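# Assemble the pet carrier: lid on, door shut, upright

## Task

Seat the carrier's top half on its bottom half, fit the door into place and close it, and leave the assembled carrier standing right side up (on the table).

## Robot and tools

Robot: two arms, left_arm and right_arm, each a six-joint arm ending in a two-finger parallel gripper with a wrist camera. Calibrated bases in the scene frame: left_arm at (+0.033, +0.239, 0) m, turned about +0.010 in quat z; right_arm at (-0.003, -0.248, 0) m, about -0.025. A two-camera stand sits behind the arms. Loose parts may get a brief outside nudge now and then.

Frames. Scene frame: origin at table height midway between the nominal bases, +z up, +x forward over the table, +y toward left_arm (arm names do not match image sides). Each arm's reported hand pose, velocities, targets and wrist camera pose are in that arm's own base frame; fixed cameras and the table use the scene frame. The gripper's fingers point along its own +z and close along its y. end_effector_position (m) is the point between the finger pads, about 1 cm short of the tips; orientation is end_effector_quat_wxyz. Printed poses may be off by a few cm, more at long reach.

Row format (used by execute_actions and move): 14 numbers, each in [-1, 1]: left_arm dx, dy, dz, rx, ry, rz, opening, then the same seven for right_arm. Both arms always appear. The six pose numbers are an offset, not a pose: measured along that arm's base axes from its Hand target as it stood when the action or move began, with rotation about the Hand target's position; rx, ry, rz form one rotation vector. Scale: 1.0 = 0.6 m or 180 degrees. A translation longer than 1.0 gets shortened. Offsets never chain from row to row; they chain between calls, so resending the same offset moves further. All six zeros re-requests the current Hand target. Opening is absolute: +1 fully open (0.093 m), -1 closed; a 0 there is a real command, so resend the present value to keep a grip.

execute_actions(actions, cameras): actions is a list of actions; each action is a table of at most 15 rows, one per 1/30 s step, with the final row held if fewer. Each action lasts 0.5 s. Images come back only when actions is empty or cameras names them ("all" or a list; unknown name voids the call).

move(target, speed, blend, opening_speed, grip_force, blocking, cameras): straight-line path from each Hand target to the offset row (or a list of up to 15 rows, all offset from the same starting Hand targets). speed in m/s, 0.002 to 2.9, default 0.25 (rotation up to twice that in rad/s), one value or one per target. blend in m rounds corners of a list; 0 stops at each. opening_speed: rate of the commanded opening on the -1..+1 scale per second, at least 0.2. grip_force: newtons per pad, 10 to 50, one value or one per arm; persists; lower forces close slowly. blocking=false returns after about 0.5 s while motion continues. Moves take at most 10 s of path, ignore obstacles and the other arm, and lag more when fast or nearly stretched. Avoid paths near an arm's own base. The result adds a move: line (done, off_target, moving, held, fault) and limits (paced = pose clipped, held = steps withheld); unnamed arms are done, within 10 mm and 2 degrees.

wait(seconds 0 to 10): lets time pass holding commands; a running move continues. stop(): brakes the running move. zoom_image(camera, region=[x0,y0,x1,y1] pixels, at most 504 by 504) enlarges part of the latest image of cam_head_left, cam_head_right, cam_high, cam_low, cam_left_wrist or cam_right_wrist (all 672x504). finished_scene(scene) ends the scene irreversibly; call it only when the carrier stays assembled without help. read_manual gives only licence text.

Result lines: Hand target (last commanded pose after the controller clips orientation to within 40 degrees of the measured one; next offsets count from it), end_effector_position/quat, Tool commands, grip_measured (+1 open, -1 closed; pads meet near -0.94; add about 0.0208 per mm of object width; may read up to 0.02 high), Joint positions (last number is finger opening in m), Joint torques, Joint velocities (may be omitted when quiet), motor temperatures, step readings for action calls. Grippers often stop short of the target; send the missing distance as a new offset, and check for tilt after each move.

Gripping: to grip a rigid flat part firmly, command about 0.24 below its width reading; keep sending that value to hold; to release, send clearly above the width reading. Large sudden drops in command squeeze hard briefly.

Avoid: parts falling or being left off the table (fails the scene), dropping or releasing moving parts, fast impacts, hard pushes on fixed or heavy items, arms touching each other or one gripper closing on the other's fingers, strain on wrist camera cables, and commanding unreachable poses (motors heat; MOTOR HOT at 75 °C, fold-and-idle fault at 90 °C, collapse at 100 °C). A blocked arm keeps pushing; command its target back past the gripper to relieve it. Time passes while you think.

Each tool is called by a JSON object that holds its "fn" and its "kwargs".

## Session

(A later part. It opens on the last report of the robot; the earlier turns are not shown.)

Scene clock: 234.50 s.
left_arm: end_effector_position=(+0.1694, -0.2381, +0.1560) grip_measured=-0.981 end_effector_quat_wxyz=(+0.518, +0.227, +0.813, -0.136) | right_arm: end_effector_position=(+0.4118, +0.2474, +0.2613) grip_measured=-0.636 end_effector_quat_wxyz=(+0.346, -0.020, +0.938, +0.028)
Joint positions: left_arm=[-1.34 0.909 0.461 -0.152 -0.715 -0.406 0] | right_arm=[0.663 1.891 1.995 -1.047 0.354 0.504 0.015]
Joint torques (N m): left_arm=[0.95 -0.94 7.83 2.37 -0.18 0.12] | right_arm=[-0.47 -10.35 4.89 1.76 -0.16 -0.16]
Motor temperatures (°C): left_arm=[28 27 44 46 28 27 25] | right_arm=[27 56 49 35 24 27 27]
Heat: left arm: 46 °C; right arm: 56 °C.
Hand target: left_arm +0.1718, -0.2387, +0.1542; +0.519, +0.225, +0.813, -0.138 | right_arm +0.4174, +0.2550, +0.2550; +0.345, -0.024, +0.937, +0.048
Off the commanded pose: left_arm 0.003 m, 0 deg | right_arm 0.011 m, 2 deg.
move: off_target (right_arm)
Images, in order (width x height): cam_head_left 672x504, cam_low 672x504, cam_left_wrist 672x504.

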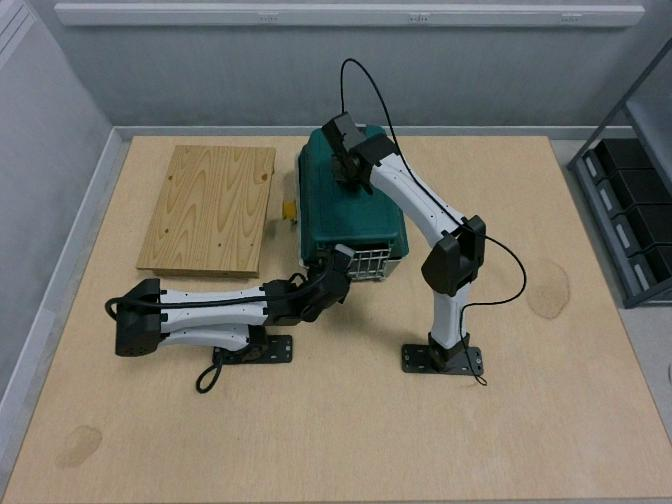

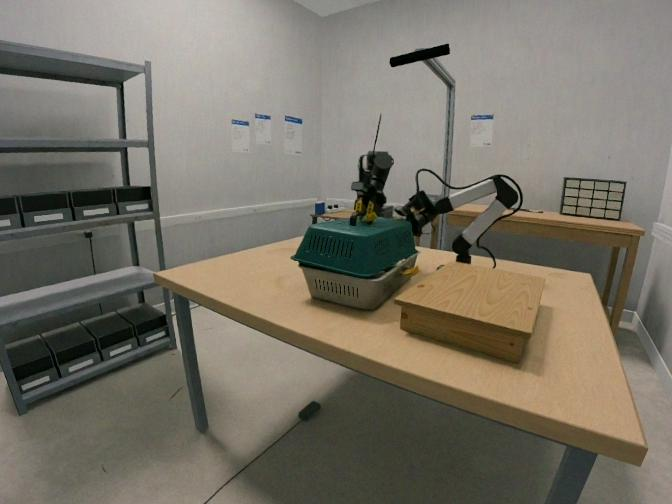

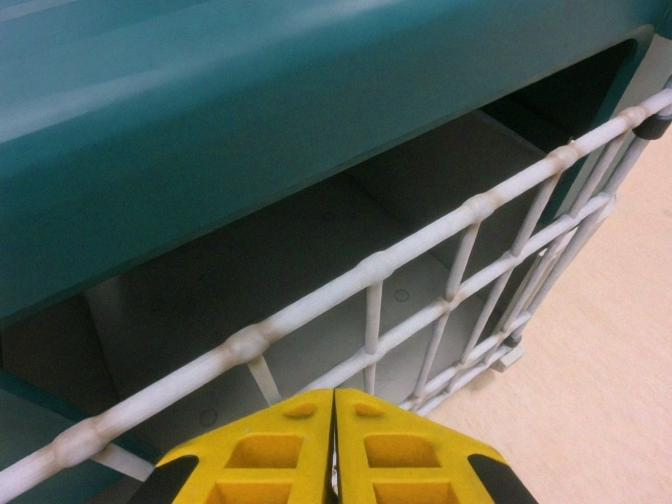

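{"fn": "move", "kwargs": {"target": [[0,0,0,0,0,0,-1,0.002,0.004,0.035,0.0,-0.012,0.0,-0.9],[0.0,0.04,0,0,0,0,-1,0.002,0.016,0.035,0.0,-0.012,0.0,-0.9]], "speed": 0.05, "cameras": ["cam_head_left","cam_low","cam_left_wrist"]}}

{"fn": "zoom_image", "kwargs": {"camera": "cam_head_left", "region": [290, 210, 410, 300]}}

{"fn": "zoom_image", "kwargs": {"camera": "cam_low", "region": [280, 190, 430, 320]}}

Scene clock: 252.70 s.
left_arm: end_effector_position=(+0.1709, -0.2163, +0.1558) grip_measured=-0.981 end_effector_quat_wxyz=(+0.519, +0.224, +0.813, -0.137) | right_arm: end_effector_position=(+0.4119, +0.2486, +0.2646) grip_measured=-0.636 end_effector_quat_wxyz=(+0.342, -0.021, +0.939, +0.025)
Joint positions: left_arm=[-1.297 0.781 0.413 -0.208 -0.682 -0.378 0] | right_arm=[0.664 1.912 2.043 -1.085 0.353 0.505 0.015]
Joint torques (N m): left_arm=[0.72 -1.47 7.99 2.14 -0.14 0.13] | right_arm=[1.54 -9.87 9.39 1.66 0.14 -0.12]
Motor temperatures (°C): left_arm=[28 27 44 46 28 27 25] | right_arm=[27 55 48 36 24 27 28]
Heat: left arm: 46 °C; right arm: 55 °C.
Hand target: left_arm +0.1719, -0.2147, +0.1541; +0.519, +0.225, +0.813, -0.137 | right_arm +0.4186, +0.2646, +0.2760; +0.362, -0.025, +0.930, +0.048
Off the commanded pose: left_arm 0.002 m, 0 deg | right_arm 0.021 m, 4 deg.
move: off_target (right_arm)
Images, in order (width x height): cam_head_left 672x504, cam_low 672x504, cam_left_wrist 672x504.

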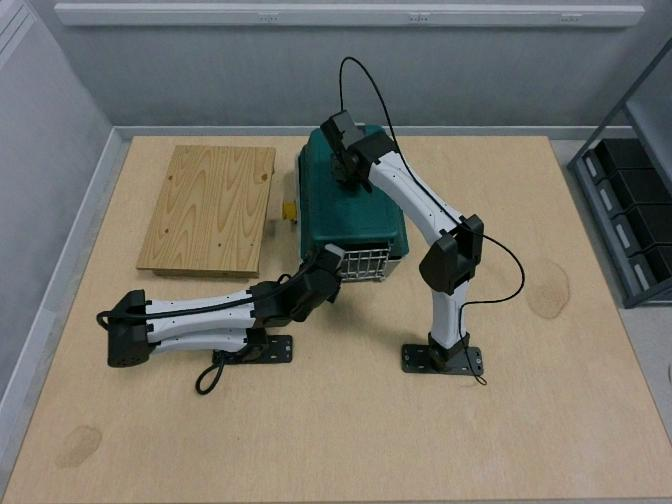

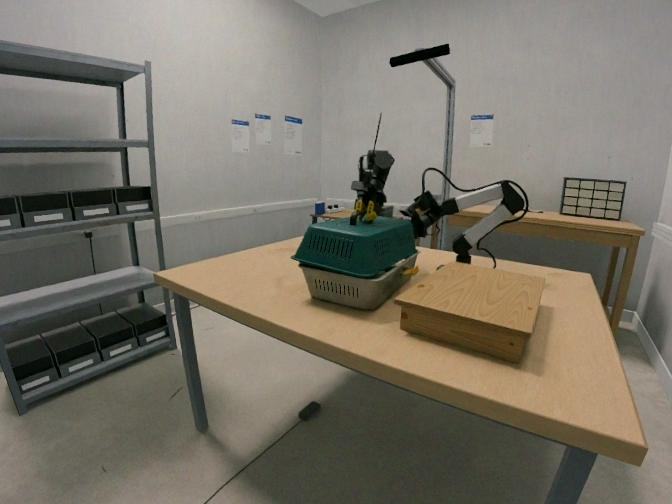

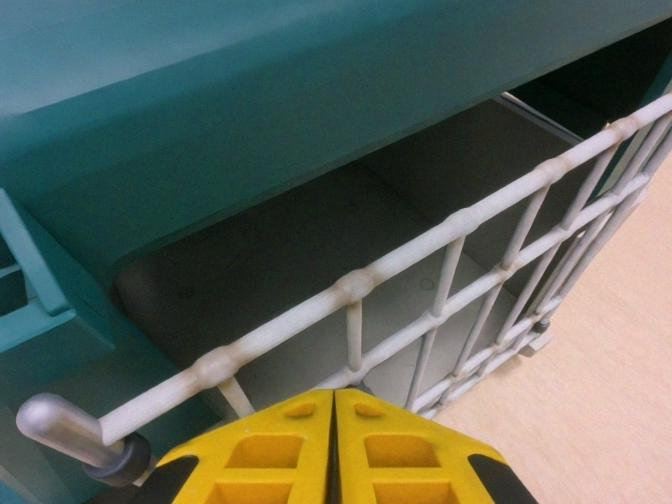

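Scaled by 4.200 from the camera's 672x504 image, which has a finer 960x720 frame.

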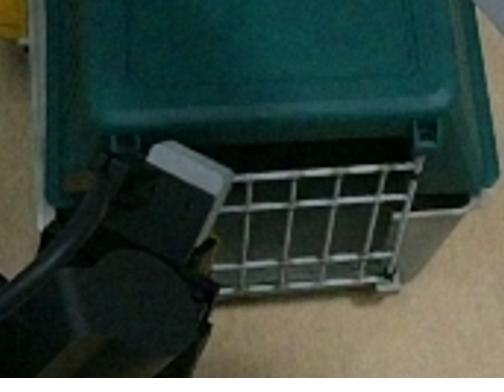

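Scaled by 3.360 from the camera's 672x504 image, which has a finer 960x720 frame.

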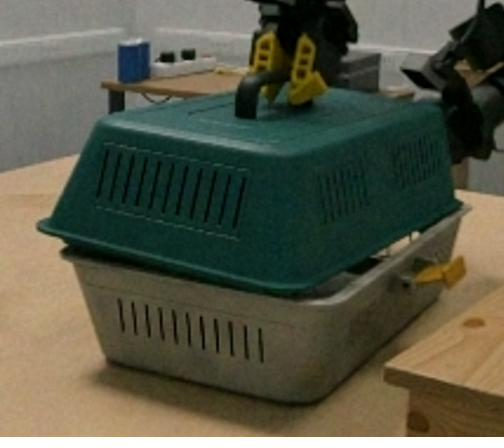

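{"fn": "move", "kwargs": {"target": [[0,0,0,0,0,0,-1,0.0,0.006,0.03,0.0,-0.005,0.0,-0.9]], "speed": 0.05, "cameras": ["cam_head_left","cam_low","cam_left_wrist"]}}

{"fn": "zoom_image", "kwargs": {"camera": "cam_head_left", "region": [290, 210, 410, 300]}}

{"fn": "zoom_image", "kwargs": {"camera": "cam_low", "region": [280, 190, 430, 320]}}

Scene clock: 262.80 s.
left_arm: end_effector_position=(+0.1709, -0.2163, +0.1557) grip_measured=-0.981 end_effector_quat_wxyz=(+0.519, +0.225, +0.813, -0.137) | right_arm: end_effector_position=(+0.4114, +0.2600, +0.2722) grip_measured=-0.636 end_effector_quat_wxyz=(+0.338, -0.031, +0.940, +0.028)
Joint positions: left_arm=[-1.297 0.781 0.413 -0.208 -0.682 -0.377 0] | right_arm=[0.682 1.963 2.152 -1.15 0.35 0.505 0.015]
Joint torques (N m): left_arm=[0.72 -1.48 7.99 2.16 -0.15 0.12] | right_arm=[0.85 -11.58 9.94 1.59 0.3 -0.1]
Motor temperatures (°C): left_arm=[28 27 45 45 28 27 25] | right_arm=[27 56 49 35 24 27 28]
Heat: left arm: 45 °C; right arm: 56 °C.
Hand target: left_arm +0.1719, -0.2147, +0.1541; +0.519, +0.225, +0.813, -0.138 | right_arm +0.4186, +0.2682, +0.2940; +0.370, -0.025, +0.928, +0.048
Off the commanded pose: left_arm 0.003 m, 0 deg | right_arm 0.024 m, 5 deg.
move: off_target (right_arm)
Images, in order (width x height): cam_head_left 672x504, cam_low 672x504, cam_left_wrist 672x504.

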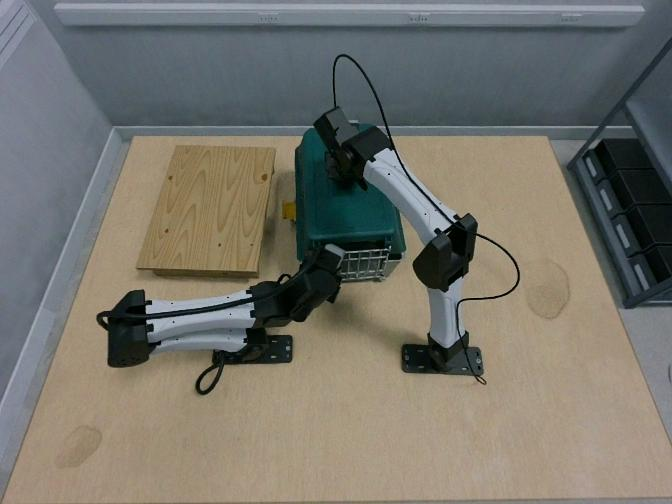

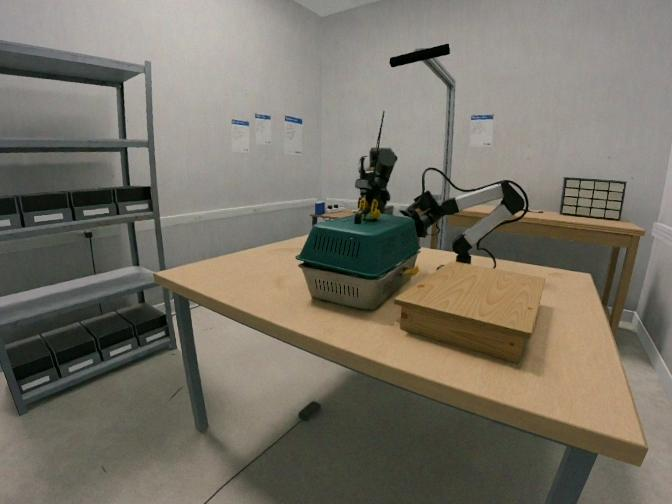

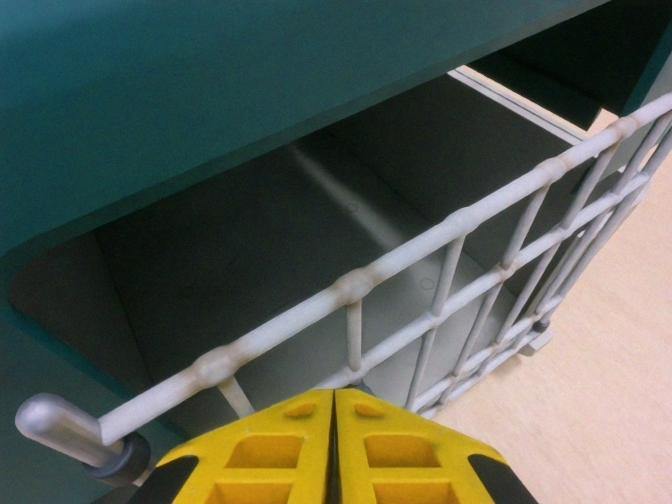

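Scaled by 4.200 from the camera's 672x504 image, which has a finer 960x720 frame.

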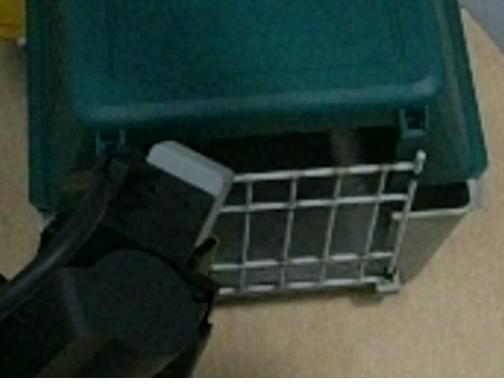

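Scaled by 3.360 from the camera's 672x504 image, which has a finer 960x720 frame.

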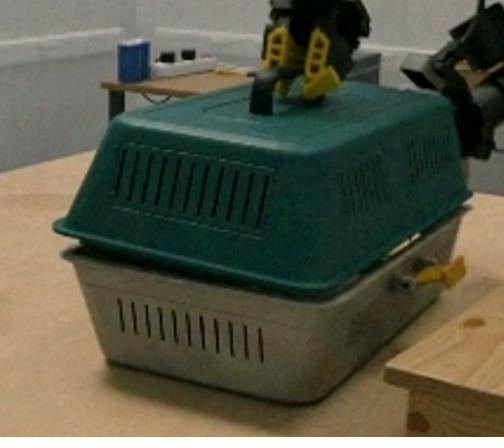

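{"fn": "move", "kwargs": {"target": [[0,0,0,0,0,0,-1,0.0,0.0,-0.005,-0.004,0,0.014,-0.9]], "speed": 0.05, "cameras": ["cam_head_left","cam_low","cam_left_wrist"]}}

{"fn": "zoom_image", "kwargs": {"camera": "cam_head_left", "region": [290, 210, 410, 300]}}

{"fn": "zoom_image", "kwargs": {"camera": "cam_low", "region": [280, 190, 430, 320]}}

Scene clock: 295.50 s.
left_arm: end_effector_position=(+0.1709, -0.2163, +0.1557) grip_measured=-0.981 end_effector_quat_wxyz=(+0.519, +0.225, +0.813, -0.137) | right_arm: end_effector_position=(+0.4109, +0.2639, +0.2722) grip_measured=-0.636 end_effector_quat_wxyz=(+0.336, -0.053, +0.940, +0.032)
Joint positions: left_arm=[-1.297 0.781 0.413 -0.208 -0.682 -0.377 0] | right_arm=[0.682 1.963 2.152 -1.143 0.329 0.464 0.015]
Joint torques (N m): left_arm=[0.7 -1.48 7.99 2.16 -0.15 0.13] | right_arm=[0.16 -12.9 7.13 1.79 0.23 -0.15]
Motor temperatures (°C): left_arm=[28 27 46 43 28 27 25] | right_arm=[27 58 57 34 24 27 28]
Heat: left arm: 46 °C; right arm: 58 °C.
Hand target: left_arm +0.1719, -0.2147, +0.1541; +0.519, +0.225, +0.813, -0.138 | right_arm +0.4186, +0.2682, +0.2910; +0.368, -0.048, +0.927, +0.050
Off the commanded pose: left_arm 0.002 m, 0 deg | right_arm 0.021 m, 5 deg.
move: off_target (right_arm)
Images, in order (width x height): cam_head_left 672x504, cam_low 672x504, cam_left_wrist 672x504.

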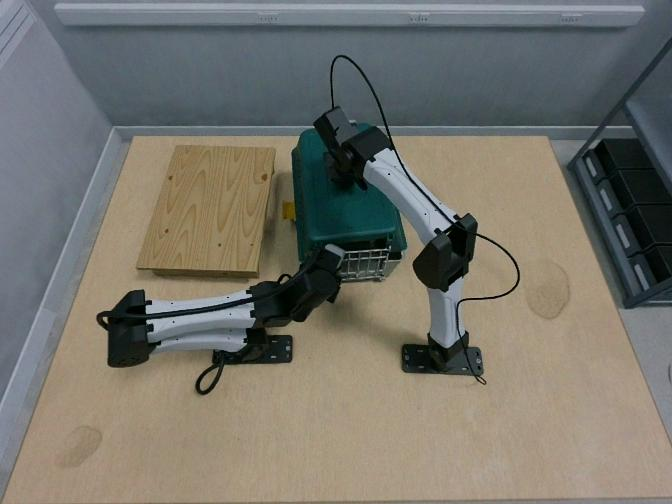

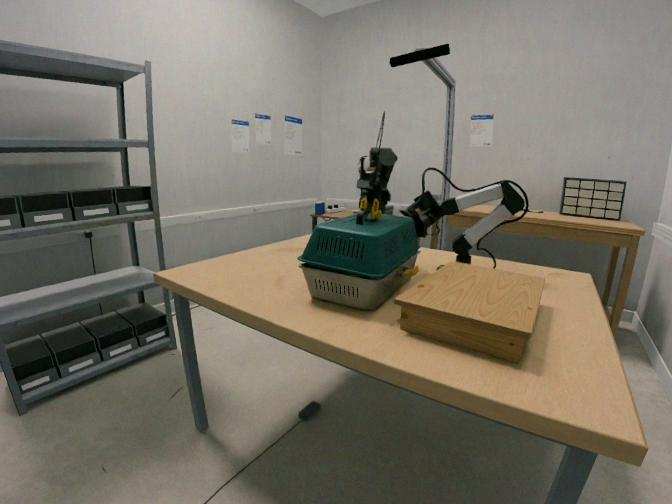

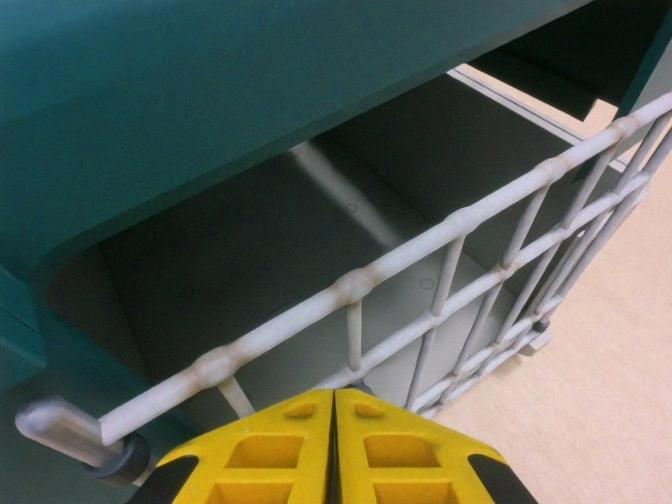

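Scaled by 4.200 from the camera's 672x504 image, which has a finer 960x720 frame.

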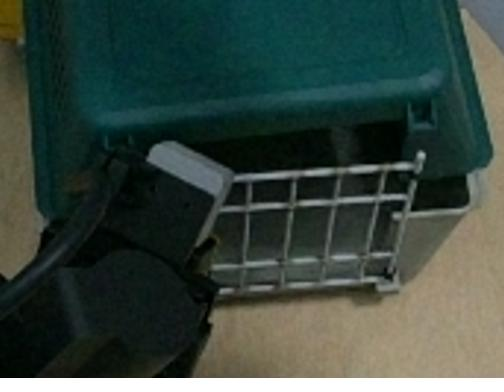

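Scaled by 3.360 from the camera's 672x504 image, which has a finer 960x720 frame.

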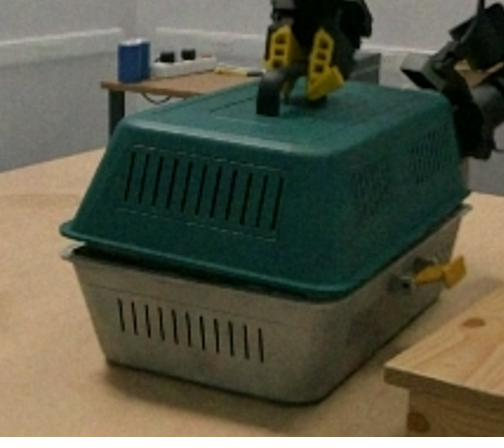

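{"fn": "move", "kwargs": {"target": [[0,0,0,0,0,0,-1,-0.004,0.0,-0.03,0,0.005,0.0,-0.9],[0,0,0,0,0,0,-1,-0.004,-0.003,-0.075,0,0.012,0.0,-0.9]], "speed": 0.05, "cameras": ["cam_head_left","cam_low","cam_left_wrist"]}}

{"fn": "zoom_image", "kwargs": {"camera": "cam_head_left", "region": [290, 210, 410, 300]}}

{"fn": "zoom_image", "kwargs": {"camera": "cam_low", "region": [280, 190, 430, 320]}}

Scene clock: 310.90 s.
left_arm: end_effector_position=(+0.1709, -0.2163, +0.1557) grip_measured=-0.981 end_effector_quat_wxyz=(+0.519, +0.225, +0.813, -0.137) | right_arm: end_effector_position=(+0.4152, +0.2663, +0.2624) grip_measured=-0.636 end_effector_quat_wxyz=(+0.365, -0.044, +0.928, +0.056)
Joint positions: left_arm=[-1.297 0.781 0.413 -0.208 -0.682 -0.377 0] | right_arm=[0.679 1.878 1.946 -0.941 0.323 0.466 0.015]
Joint torques (N m): left_arm=[0.7 -1.48 7.99 2.17 -0.16 0.13] | right_arm=[-0.18 -9.88 4.44 1.49 0.08 -0.11]
Motor temperatures (°C): left_arm=[28 27 46 43 28 27 25] | right_arm=[27 60 55 34 24 27 28]
Heat: left arm: 46 °C; right arm: 60 °C.
Hand target: left_arm +0.1719, -0.2147, +0.1541; +0.519, +0.225, +0.813, -0.138 | right_arm +0.4162, +0.2665, +0.2461; +0.351, -0.047, +0.934, +0.051
Off the commanded pose: left_arm 0.002 m, 0 deg | right_arm 0.016 m, 2 deg.
move: off_target (right_arm)
Images, in order (width x height): cam_head_left 672x504, cam_low 672x504, cam_left_wrist 672x504.

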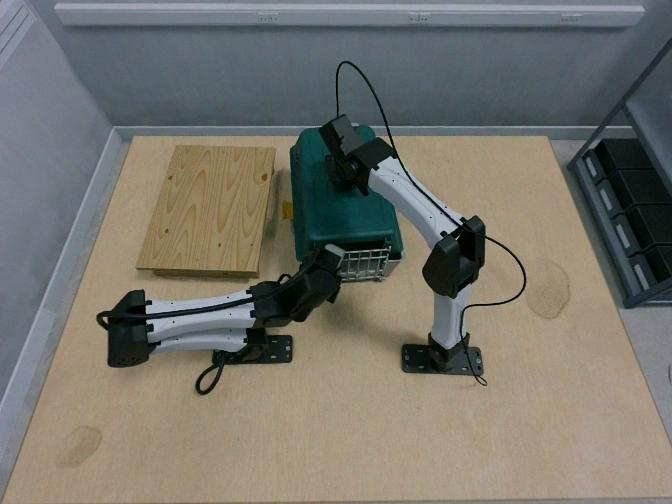

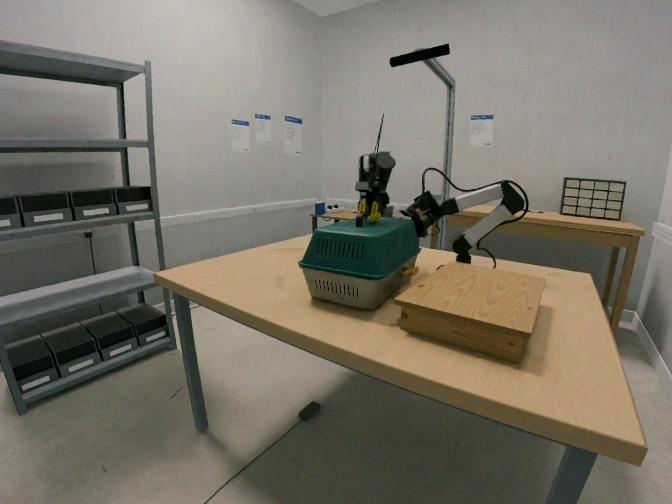

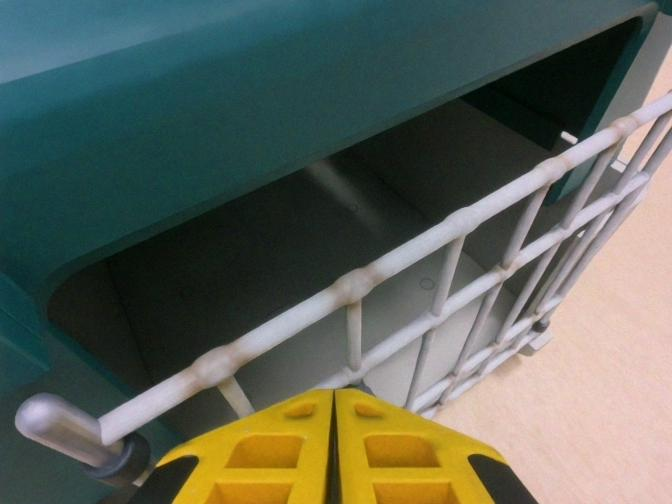

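Scaled by 4.200 from the camera's 672x504 image, which has a finer 960x720 frame.

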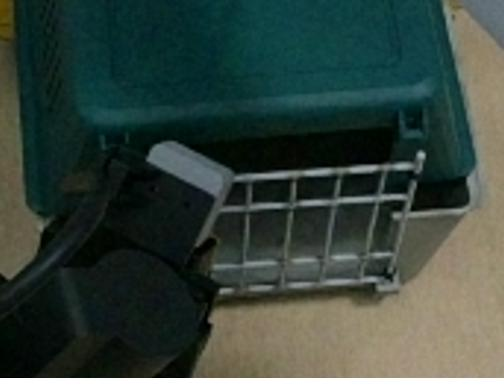

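Scaled by 3.360 from the camera's 672x504 image, which has a finer 960x720 frame.

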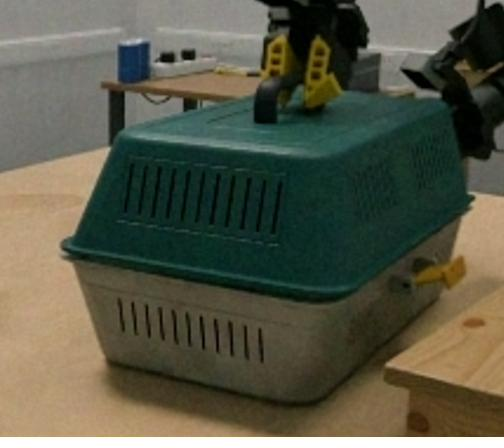

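{"fn": "move", "kwargs": {"target": [[0,0,0,0,0,0,-1,0,0.0,0.065,0,-0.014,0.0,-0.9],[0,0,0,0,0,0,-1,-0.002,-0.02,0.06,0,-0.014,0.0,-0.9],[0,0,0,0,0,0,-1,-0.002,-0.018,0.0,0,0.0,0.0,-0.9]], "speed": 0.05, "cameras": ["cam_head_left","cam_low","cam_left_wrist"]}}

{"fn": "zoom_image", "kwargs": {"camera": "cam_head_left", "region": [290, 210, 410, 300]}}

{"fn": "zoom_image", "kwargs": {"camera": "cam_low", "region": [280, 190, 430, 320]}}

Scene clock: 326.93 s.
left_arm: end_effector_position=(+0.1709, -0.2163, +0.1557) grip_measured=-0.981 end_effector_quat_wxyz=(+0.519, +0.225, +0.813, -0.137) | right_arm: end_effector_position=(+0.4144, +0.2601, +0.2617) grip_measured=-0.636 end_effector_quat_wxyz=(+0.368, -0.045, +0.927, +0.059)
Joint positions: left_arm=[-1.297 0.781 0.413 -0.208 -0.682 -0.377 0] | right_arm=[0.666 1.848 1.899 -0.912 0.312 0.453 0.015]
Joint torques (N m): left_arm=[0.72 -1.47 8.01 2.16 -0.16 0.13] | right_arm=[-0.81 -9.99 4.59 1.42 0.06 -0.15]
Motor temperatures (°C): left_arm=[28 27 46 43 28 27 25] | right_arm=[27 60 52 34 24 27 28]
Heat: left arm: 46 °C; right arm: 60 °C.
Hand target: left_arm +0.1719, -0.2147, +0.1541; +0.519, +0.225, +0.813, -0.138 | right_arm +0.4150, +0.2556, +0.2459; +0.351, -0.047, +0.934, +0.051
Off the commanded pose: left_arm 0.002 m, 0 deg | right_arm 0.016 m, 2 deg.
move: off_target (right_arm)
Images, in order (width x height): cam_head_left 672x504, cam_low 672x504, cam_left_wrist 672x504.

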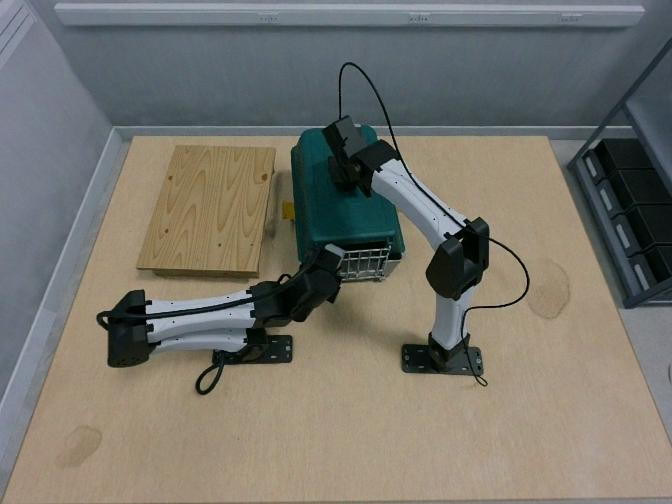

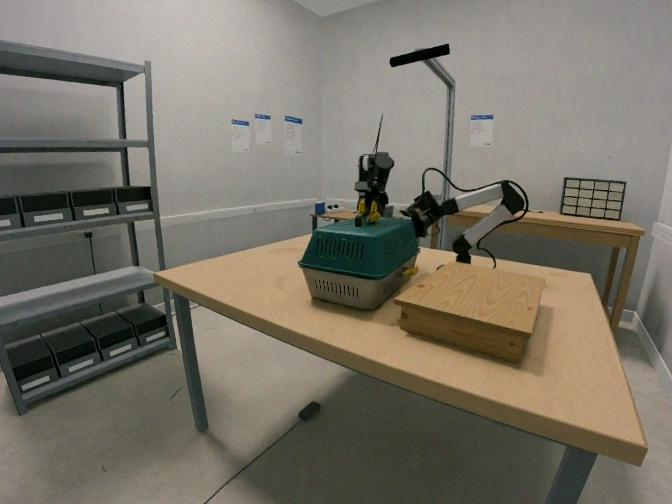

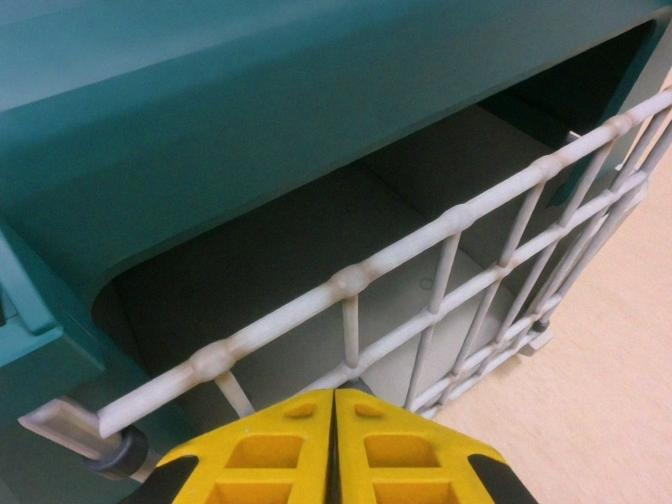

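Scaled by 4.200 from the camera's 672x504 image, which has a finer 960x720 frame.

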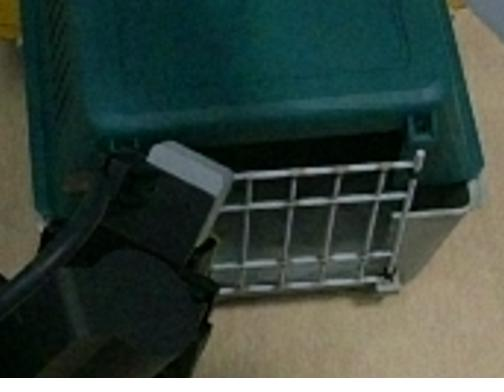

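Scaled by 3.360 from the camera's 672x504 image, which has a finer 960x720 frame.

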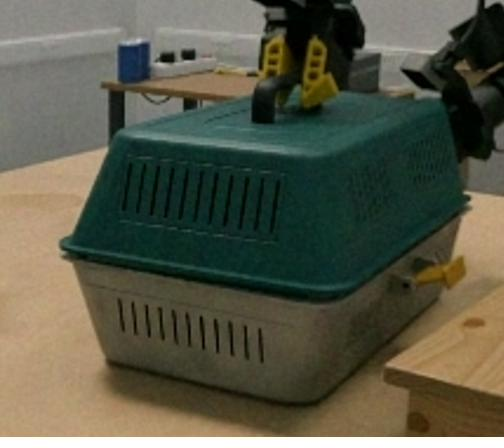

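{"fn": "move", "kwargs": {"target": [[0,0,0,0,0,0,-1,0.0,0.004,-0.02,0,0.008,0,-0.9],[0,0,0,0,0,0,-1,0.0,0.006,0.024,0,-0.003,0,0.3],[0,0,0,0,0,0,-1,-0.042,0,0.165,0,-0.01,0,0.3],[0,0,0,0,0,0,-1,-0.267,-0.318,0.149,0,-0.18,0.05,0.3],[0,0,0,0,0,0,-1,-0.405,-0.355,-0.017,0.028,-0.147,0.203,0.3]], "speed": 0.2, "blend": [0,0,0.02,0.03,0], "cameras": ["cam_head_left","cam_low","cam_right_wrist","cam_left_wrist"]}}

{"fn": "zoom_image", "kwargs": {"camera": "cam_right_wrist", "region": [50, 0, 386, 380]}}

{"fn": "zoom_image", "kwargs": {"camera": "cam_low", "region": [280, 190, 430, 320]}}

{"fn": "zoom_image", "kwargs": {"camera": "cam_head_left", "region": [360, 215, 400, 290]}}

Scene clock: 353.40 s.
left_arm: end_effector_position=(+0.1709, -0.2163, +0.1557) grip_measured=-0.981 end_effector_quat_wxyz=(+0.519, +0.225, +0.813, -0.137) | right_arm: end_effector_position=(+0.1716, +0.0443, +0.2290) grip_measured=+0.298 end_effector_quat_wxyz=(+0.512, -0.327, +0.772, +0.187)
Joint positions: left_arm=[-1.297 0.781 0.413 -0.208 -0.682 -0.377 0] | right_arm=[-0.799 0.809 0.837 -1.55 -1.152 -1.568 0.06]
Joint torques (N m): left_arm=[0.72 -1.47 7.99 2.17 -0.16 0.12] | right_arm=[-0.44 0.59 7.45 0.16 -0.65 -0.23]
Motor temperatures (°C): left_arm=[28 27 46 43 28 27 25] | right_arm=[27 58 49 34 24 27 27]
Heat: left arm: 46 °C; right arm: 58 °C.
Hand target: left_arm +0.1719, -0.2147, +0.1541; +0.519, +0.225, +0.813, -0.138 | right_arm +0.1721, +0.0425, +0.2357; +0.520, -0.330, +0.766, +0.185
Off the commanded pose: left_arm 0.002 m, 0 deg | right_arm 0.007 m, 1 deg.
joint sent to its limit (right arm) — joint 4 (wrist pitch), lower limit. The joint targets still meet the commanded pose.
move: done
Images, in order (width x height): cam_head_left 672x504, cam_low 672x504, cam_left_wrist 672x504, cam_right_wrist 672x504.

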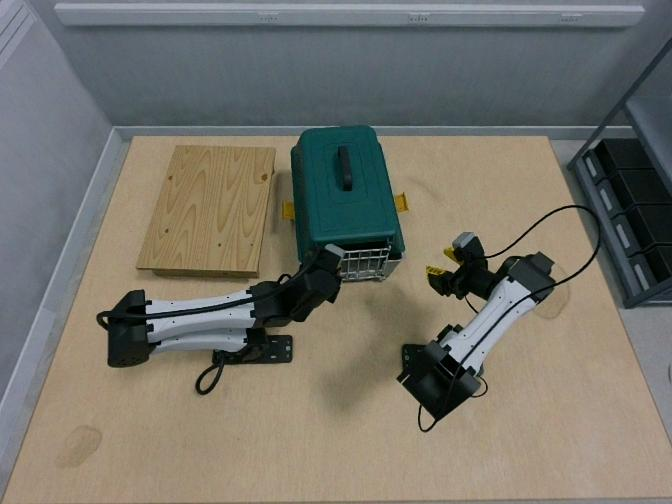

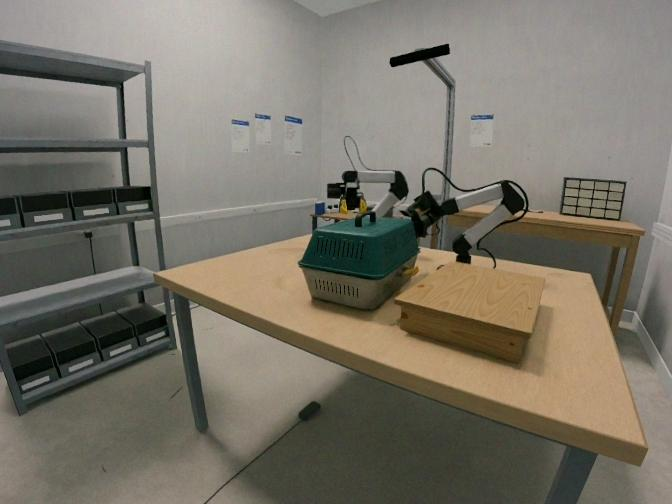

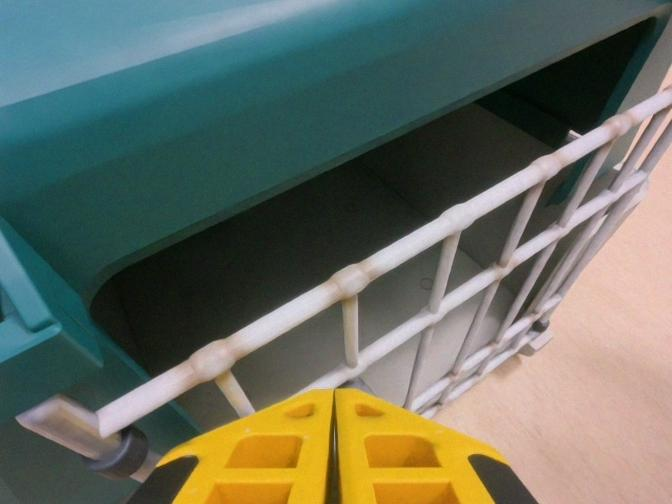

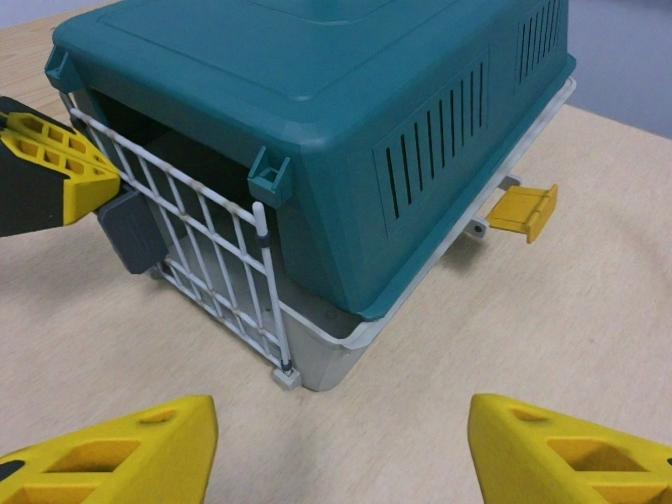

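Scaled by 1.326 from the camera's 672x504 image, which has a finer 960x720 frame.

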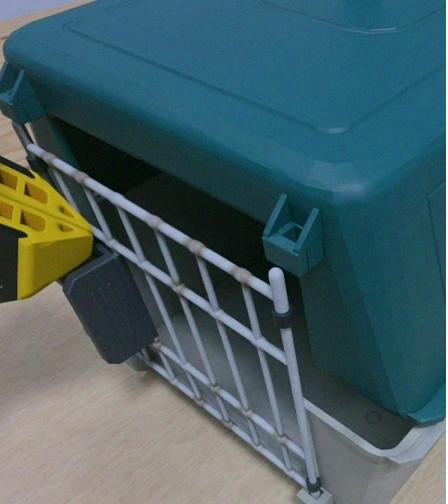

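Scaled by 3.360 from the camera's 672x504 image, which has a finer 960x720 frame.

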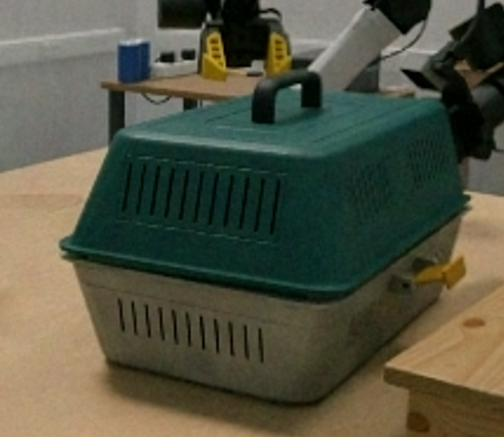

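Scaled by 6.720 from the camera's 672x504 image, which has a finer 960x720 frame.

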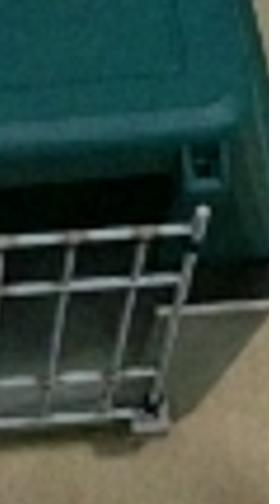

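{"fn": "move", "kwargs": {"target": [[0,0,0,0,0,0,-1,0.13,0.0325,0.157,0.03,-0.03,-0.2,0.3],[0,0,0,0,0,0,-1,0.4015,0.3625,0.174,-0.021,0.138,-0.202,0.3],[0,0,0,0,0,0,-1,0.4015,0.3625,0.0455,-0.021,0.138,-0.202,0.3],[0,0,0,0,0,0,-1,0.4015,0.3625,0.0455,-0.021,0.138,-0.202,-0.9]], "speed": 0.2, "blend": [0.03,0.02,0,0], "cameras": ["cam_right_wrist"]}}

{"fn": "move", "kwargs": {"target": [[0,0,0,0,0,0,-1,0.0,0,0.07,0,-0.022,0,-0.9],[0,0,0,0,0,0,-1,-0.013,-0.003,0.07,0,-0.022,0,-0.9]], "speed": 0.06, "blend": [0.003,0], "cameras": ["cam_head_left","cam_low","cam_left_wrist"]}}

{"fn": "zoom_image", "kwargs": {"camera": "cam_head_left", "region": [290, 210, 410, 300]}}

{"fn": "zoom_image", "kwargs": {"camera": "cam_low", "region": [280, 190, 430, 320]}}

Scene clock: 395.80 s.
left_arm: end_effector_position=(+0.1709, -0.2163, +0.1557) grip_measured=-0.981 end_effector_quat_wxyz=(+0.519, +0.225, +0.813, -0.137) | right_arm: end_effector_position=(+0.4172, +0.2589, +0.2606) grip_measured=-0.689 end_effector_quat_wxyz=(+0.366, -0.046, +0.928, +0.049)
Joint positions: left_arm=[-1.297 0.781 0.413 -0.208 -0.682 -0.377 0] | right_arm=[0.665 1.866 1.922 -0.93 0.324 0.448 0.012]
Joint torques (N m): left_arm=[0.72 -1.48 7.99 2.17 -0.16 0.13] | right_arm=[0.66 -12.21 5.79 1.42 0.11 -0.05]
Motor temperatures (°C): left_arm=[28 27 46 43 28 27 25] | right_arm=[27 48 49 30 25 27 26]
Heat: left arm: 46 °C; right arm: 49 °C.
Hand target: left_arm +0.1719, -0.2147, +0.1541; +0.519, +0.225, +0.813, -0.138 | right_arm +0.4129, +0.2601, +0.2629; +0.366, -0.046, +0.928, +0.056
Off the commanded pose: left_arm 0.002 m, 0 deg | right_arm 0.005 m, 1 deg.
move: done
Images, in order (width x height): cam_right_wrist 672x504.

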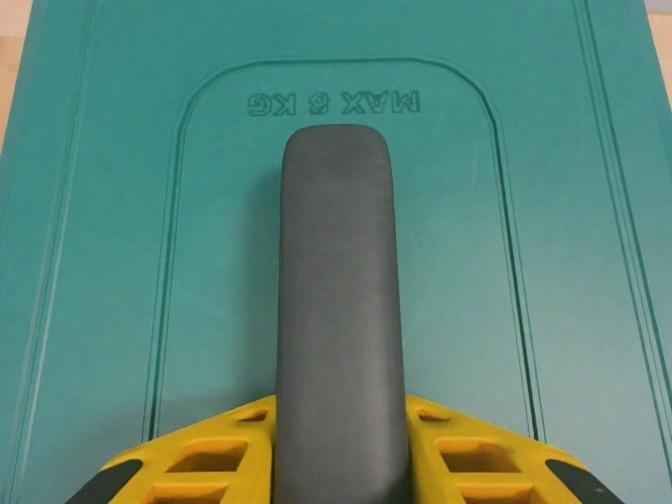

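Scene clock: 397.00 s.
left_arm: end_effector_position=(+0.1707, -0.2164, +0.1555) grip_measured=-0.981 end_effector_quat_wxyz=(+0.519, +0.225, +0.813, -0.138) | right_arm: end_effector_position=(+0.4074, +0.2568, +0.2729) grip_measured=-0.675 end_effector_quat_wxyz=(+0.362, -0.054, +0.930, +0.037)
Joint positions: left_arm=[-1.297 0.781 0.413 -0.209 -0.68 -0.377 0] | right_arm=[0.68 1.866 1.984 -1.015 0.343 0.443 0.013]
Joint torques (N m): left_arm=[0.72 -1.48 7.99 2.17 -0.17 0.12] | right_arm=[1.26 -14.43 8.39 1.57 0.38 -0.12]
Heat: left arm: 46 °C; right arm: 49 °C.
Hand target: left_arm +0.1719, -0.2147, +0.1541; +0.519, +0.225, +0.813, -0.137 | right_arm +0.4051, +0.2583, +0.3048; +0.398, -0.048, +0.914, +0.054
Off the commanded pose: left_arm 0.002 m, 0 deg | right_arm 0.032 m, 5 deg.
move: off_target (right_arm)
Images, in order (width x height): cam_head_left 672x504, cam_low 672x504, cam_left_wrist 672x504.

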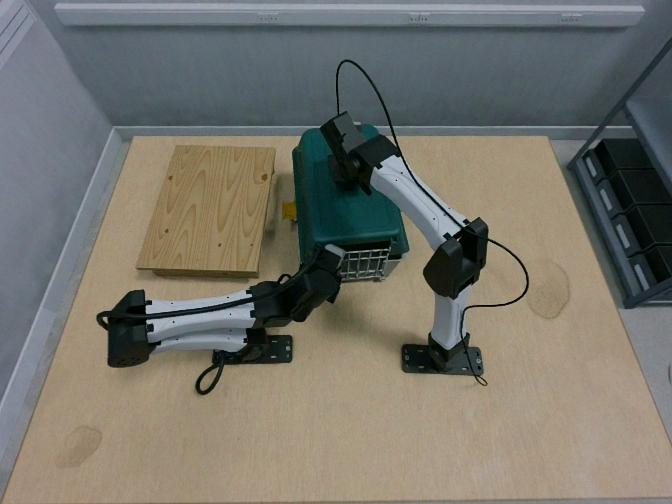

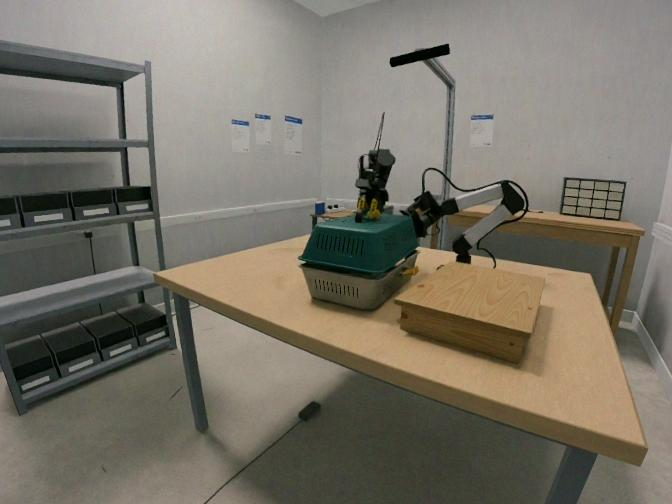

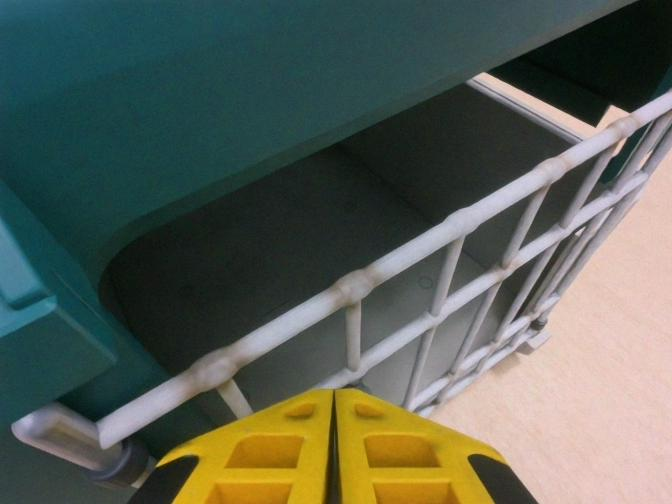

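Scaled by 4.200 from the camera's 672x504 image, which has a finer 960x720 frame.

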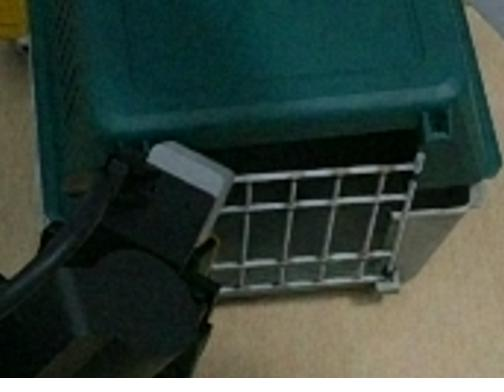

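Scaled by 3.360 from the camera's 672x504 image, which has a finer 960x720 frame.

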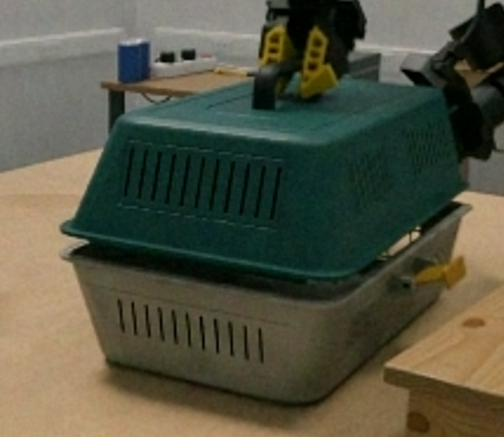

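{"fn": "move", "kwargs": {"target": [[0,0,0,0,0,0,-1,-0.007,0.014,-0.01,0,0.006,0,-0.9]], "speed": 0.06, "cameras": ["cam_head_left","cam_low","cam_left_wrist"]}}

{"fn": "zoom_image", "kwargs": {"camera": "cam_head_left", "region": [290, 210, 410, 300]}}

{"fn": "zoom_image", "kwargs": {"camera": "cam_low", "region": [280, 190, 430, 320]}}

Scene clock: 432.27 s.
left_arm: end_effector_position=(+0.1707, -0.2164, +0.1554) grip_measured=-0.981 end_effector_quat_wxyz=(+0.519, +0.226, +0.813, -0.138) | right_arm: end_effector_position=(+0.4046, +0.2597, +0.2734) grip_measured=-0.674 end_effector_quat_wxyz=(+0.364, -0.050, +0.929, +0.035)
Joint positions: left_arm=[-1.297 0.781 0.413 -0.209 -0.68 -0.377 0] | right_arm=[0.695 1.866 1.984 -1.017 0.362 0.46 0.013]
Joint torques (N m): left_arm=[0.72 -1.48 7.99 2.17 -0.18 0.12] | right_arm=[1.77 -12.83 9.43 1.47 0.23 -0.06]
Motor temperatures (°C): left_arm=[28 27 45 43 28 27 26] | right_arm=[27 66 54 31 24 27 27]
Heat: left arm: 45 °C; right arm: 66 °C.
Hand target: left_arm +0.1719, -0.2147, +0.1541; +0.519, +0.225, +0.813, -0.137 | right_arm +0.4009, +0.2668, +0.2988; +0.389, -0.048, +0.918, +0.055
Off the commanded pose: left_arm 0.003 m, 0 deg | right_arm 0.027 m, 4 deg.
move: off_target (right_arm)
Images, in order (width x height): cam_head_left 672x504, cam_low 672x504, cam_left_wrist 672x504.

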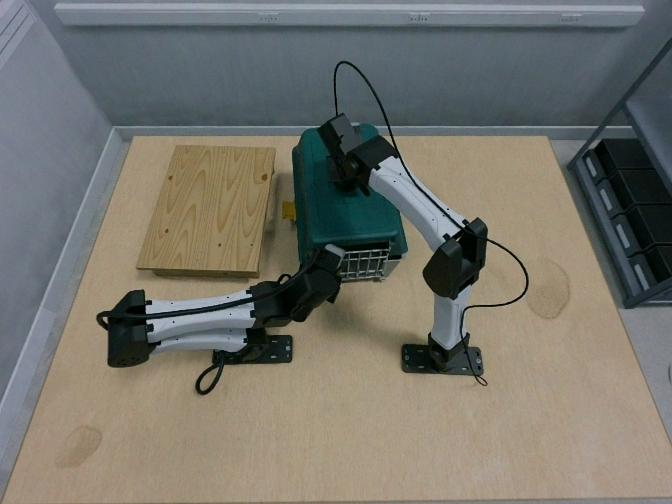

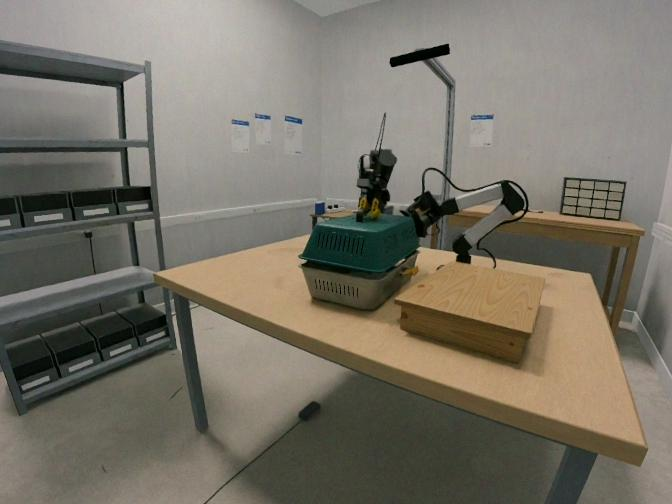

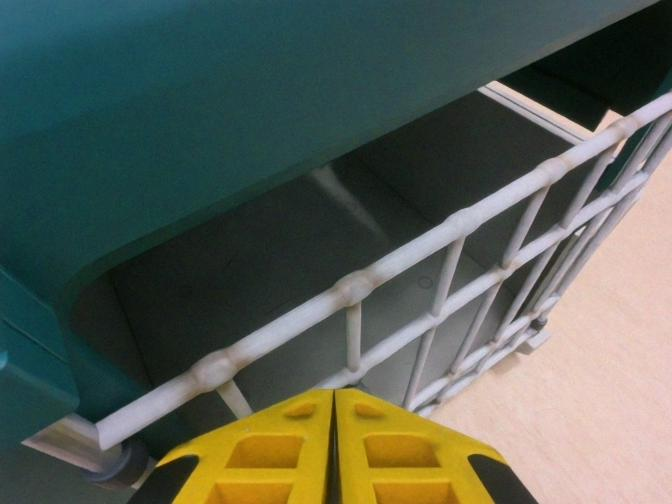

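Scaled by 4.200 from the camera's 672x504 image, which has a finer 960x720 frame.

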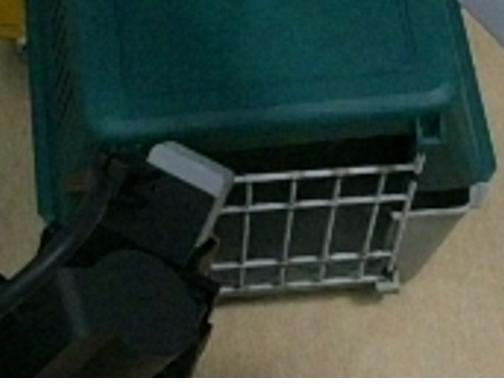

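Scaled by 3.360 from the camera's 672x504 image, which has a finer 960x720 frame.

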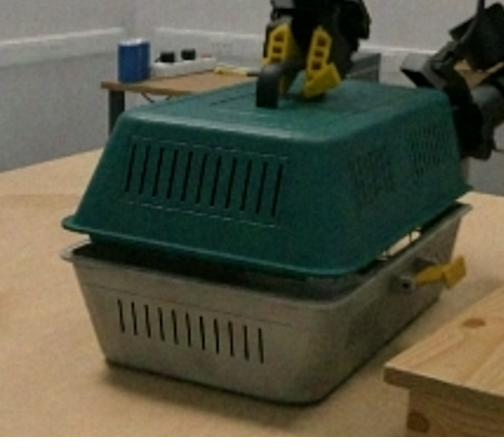

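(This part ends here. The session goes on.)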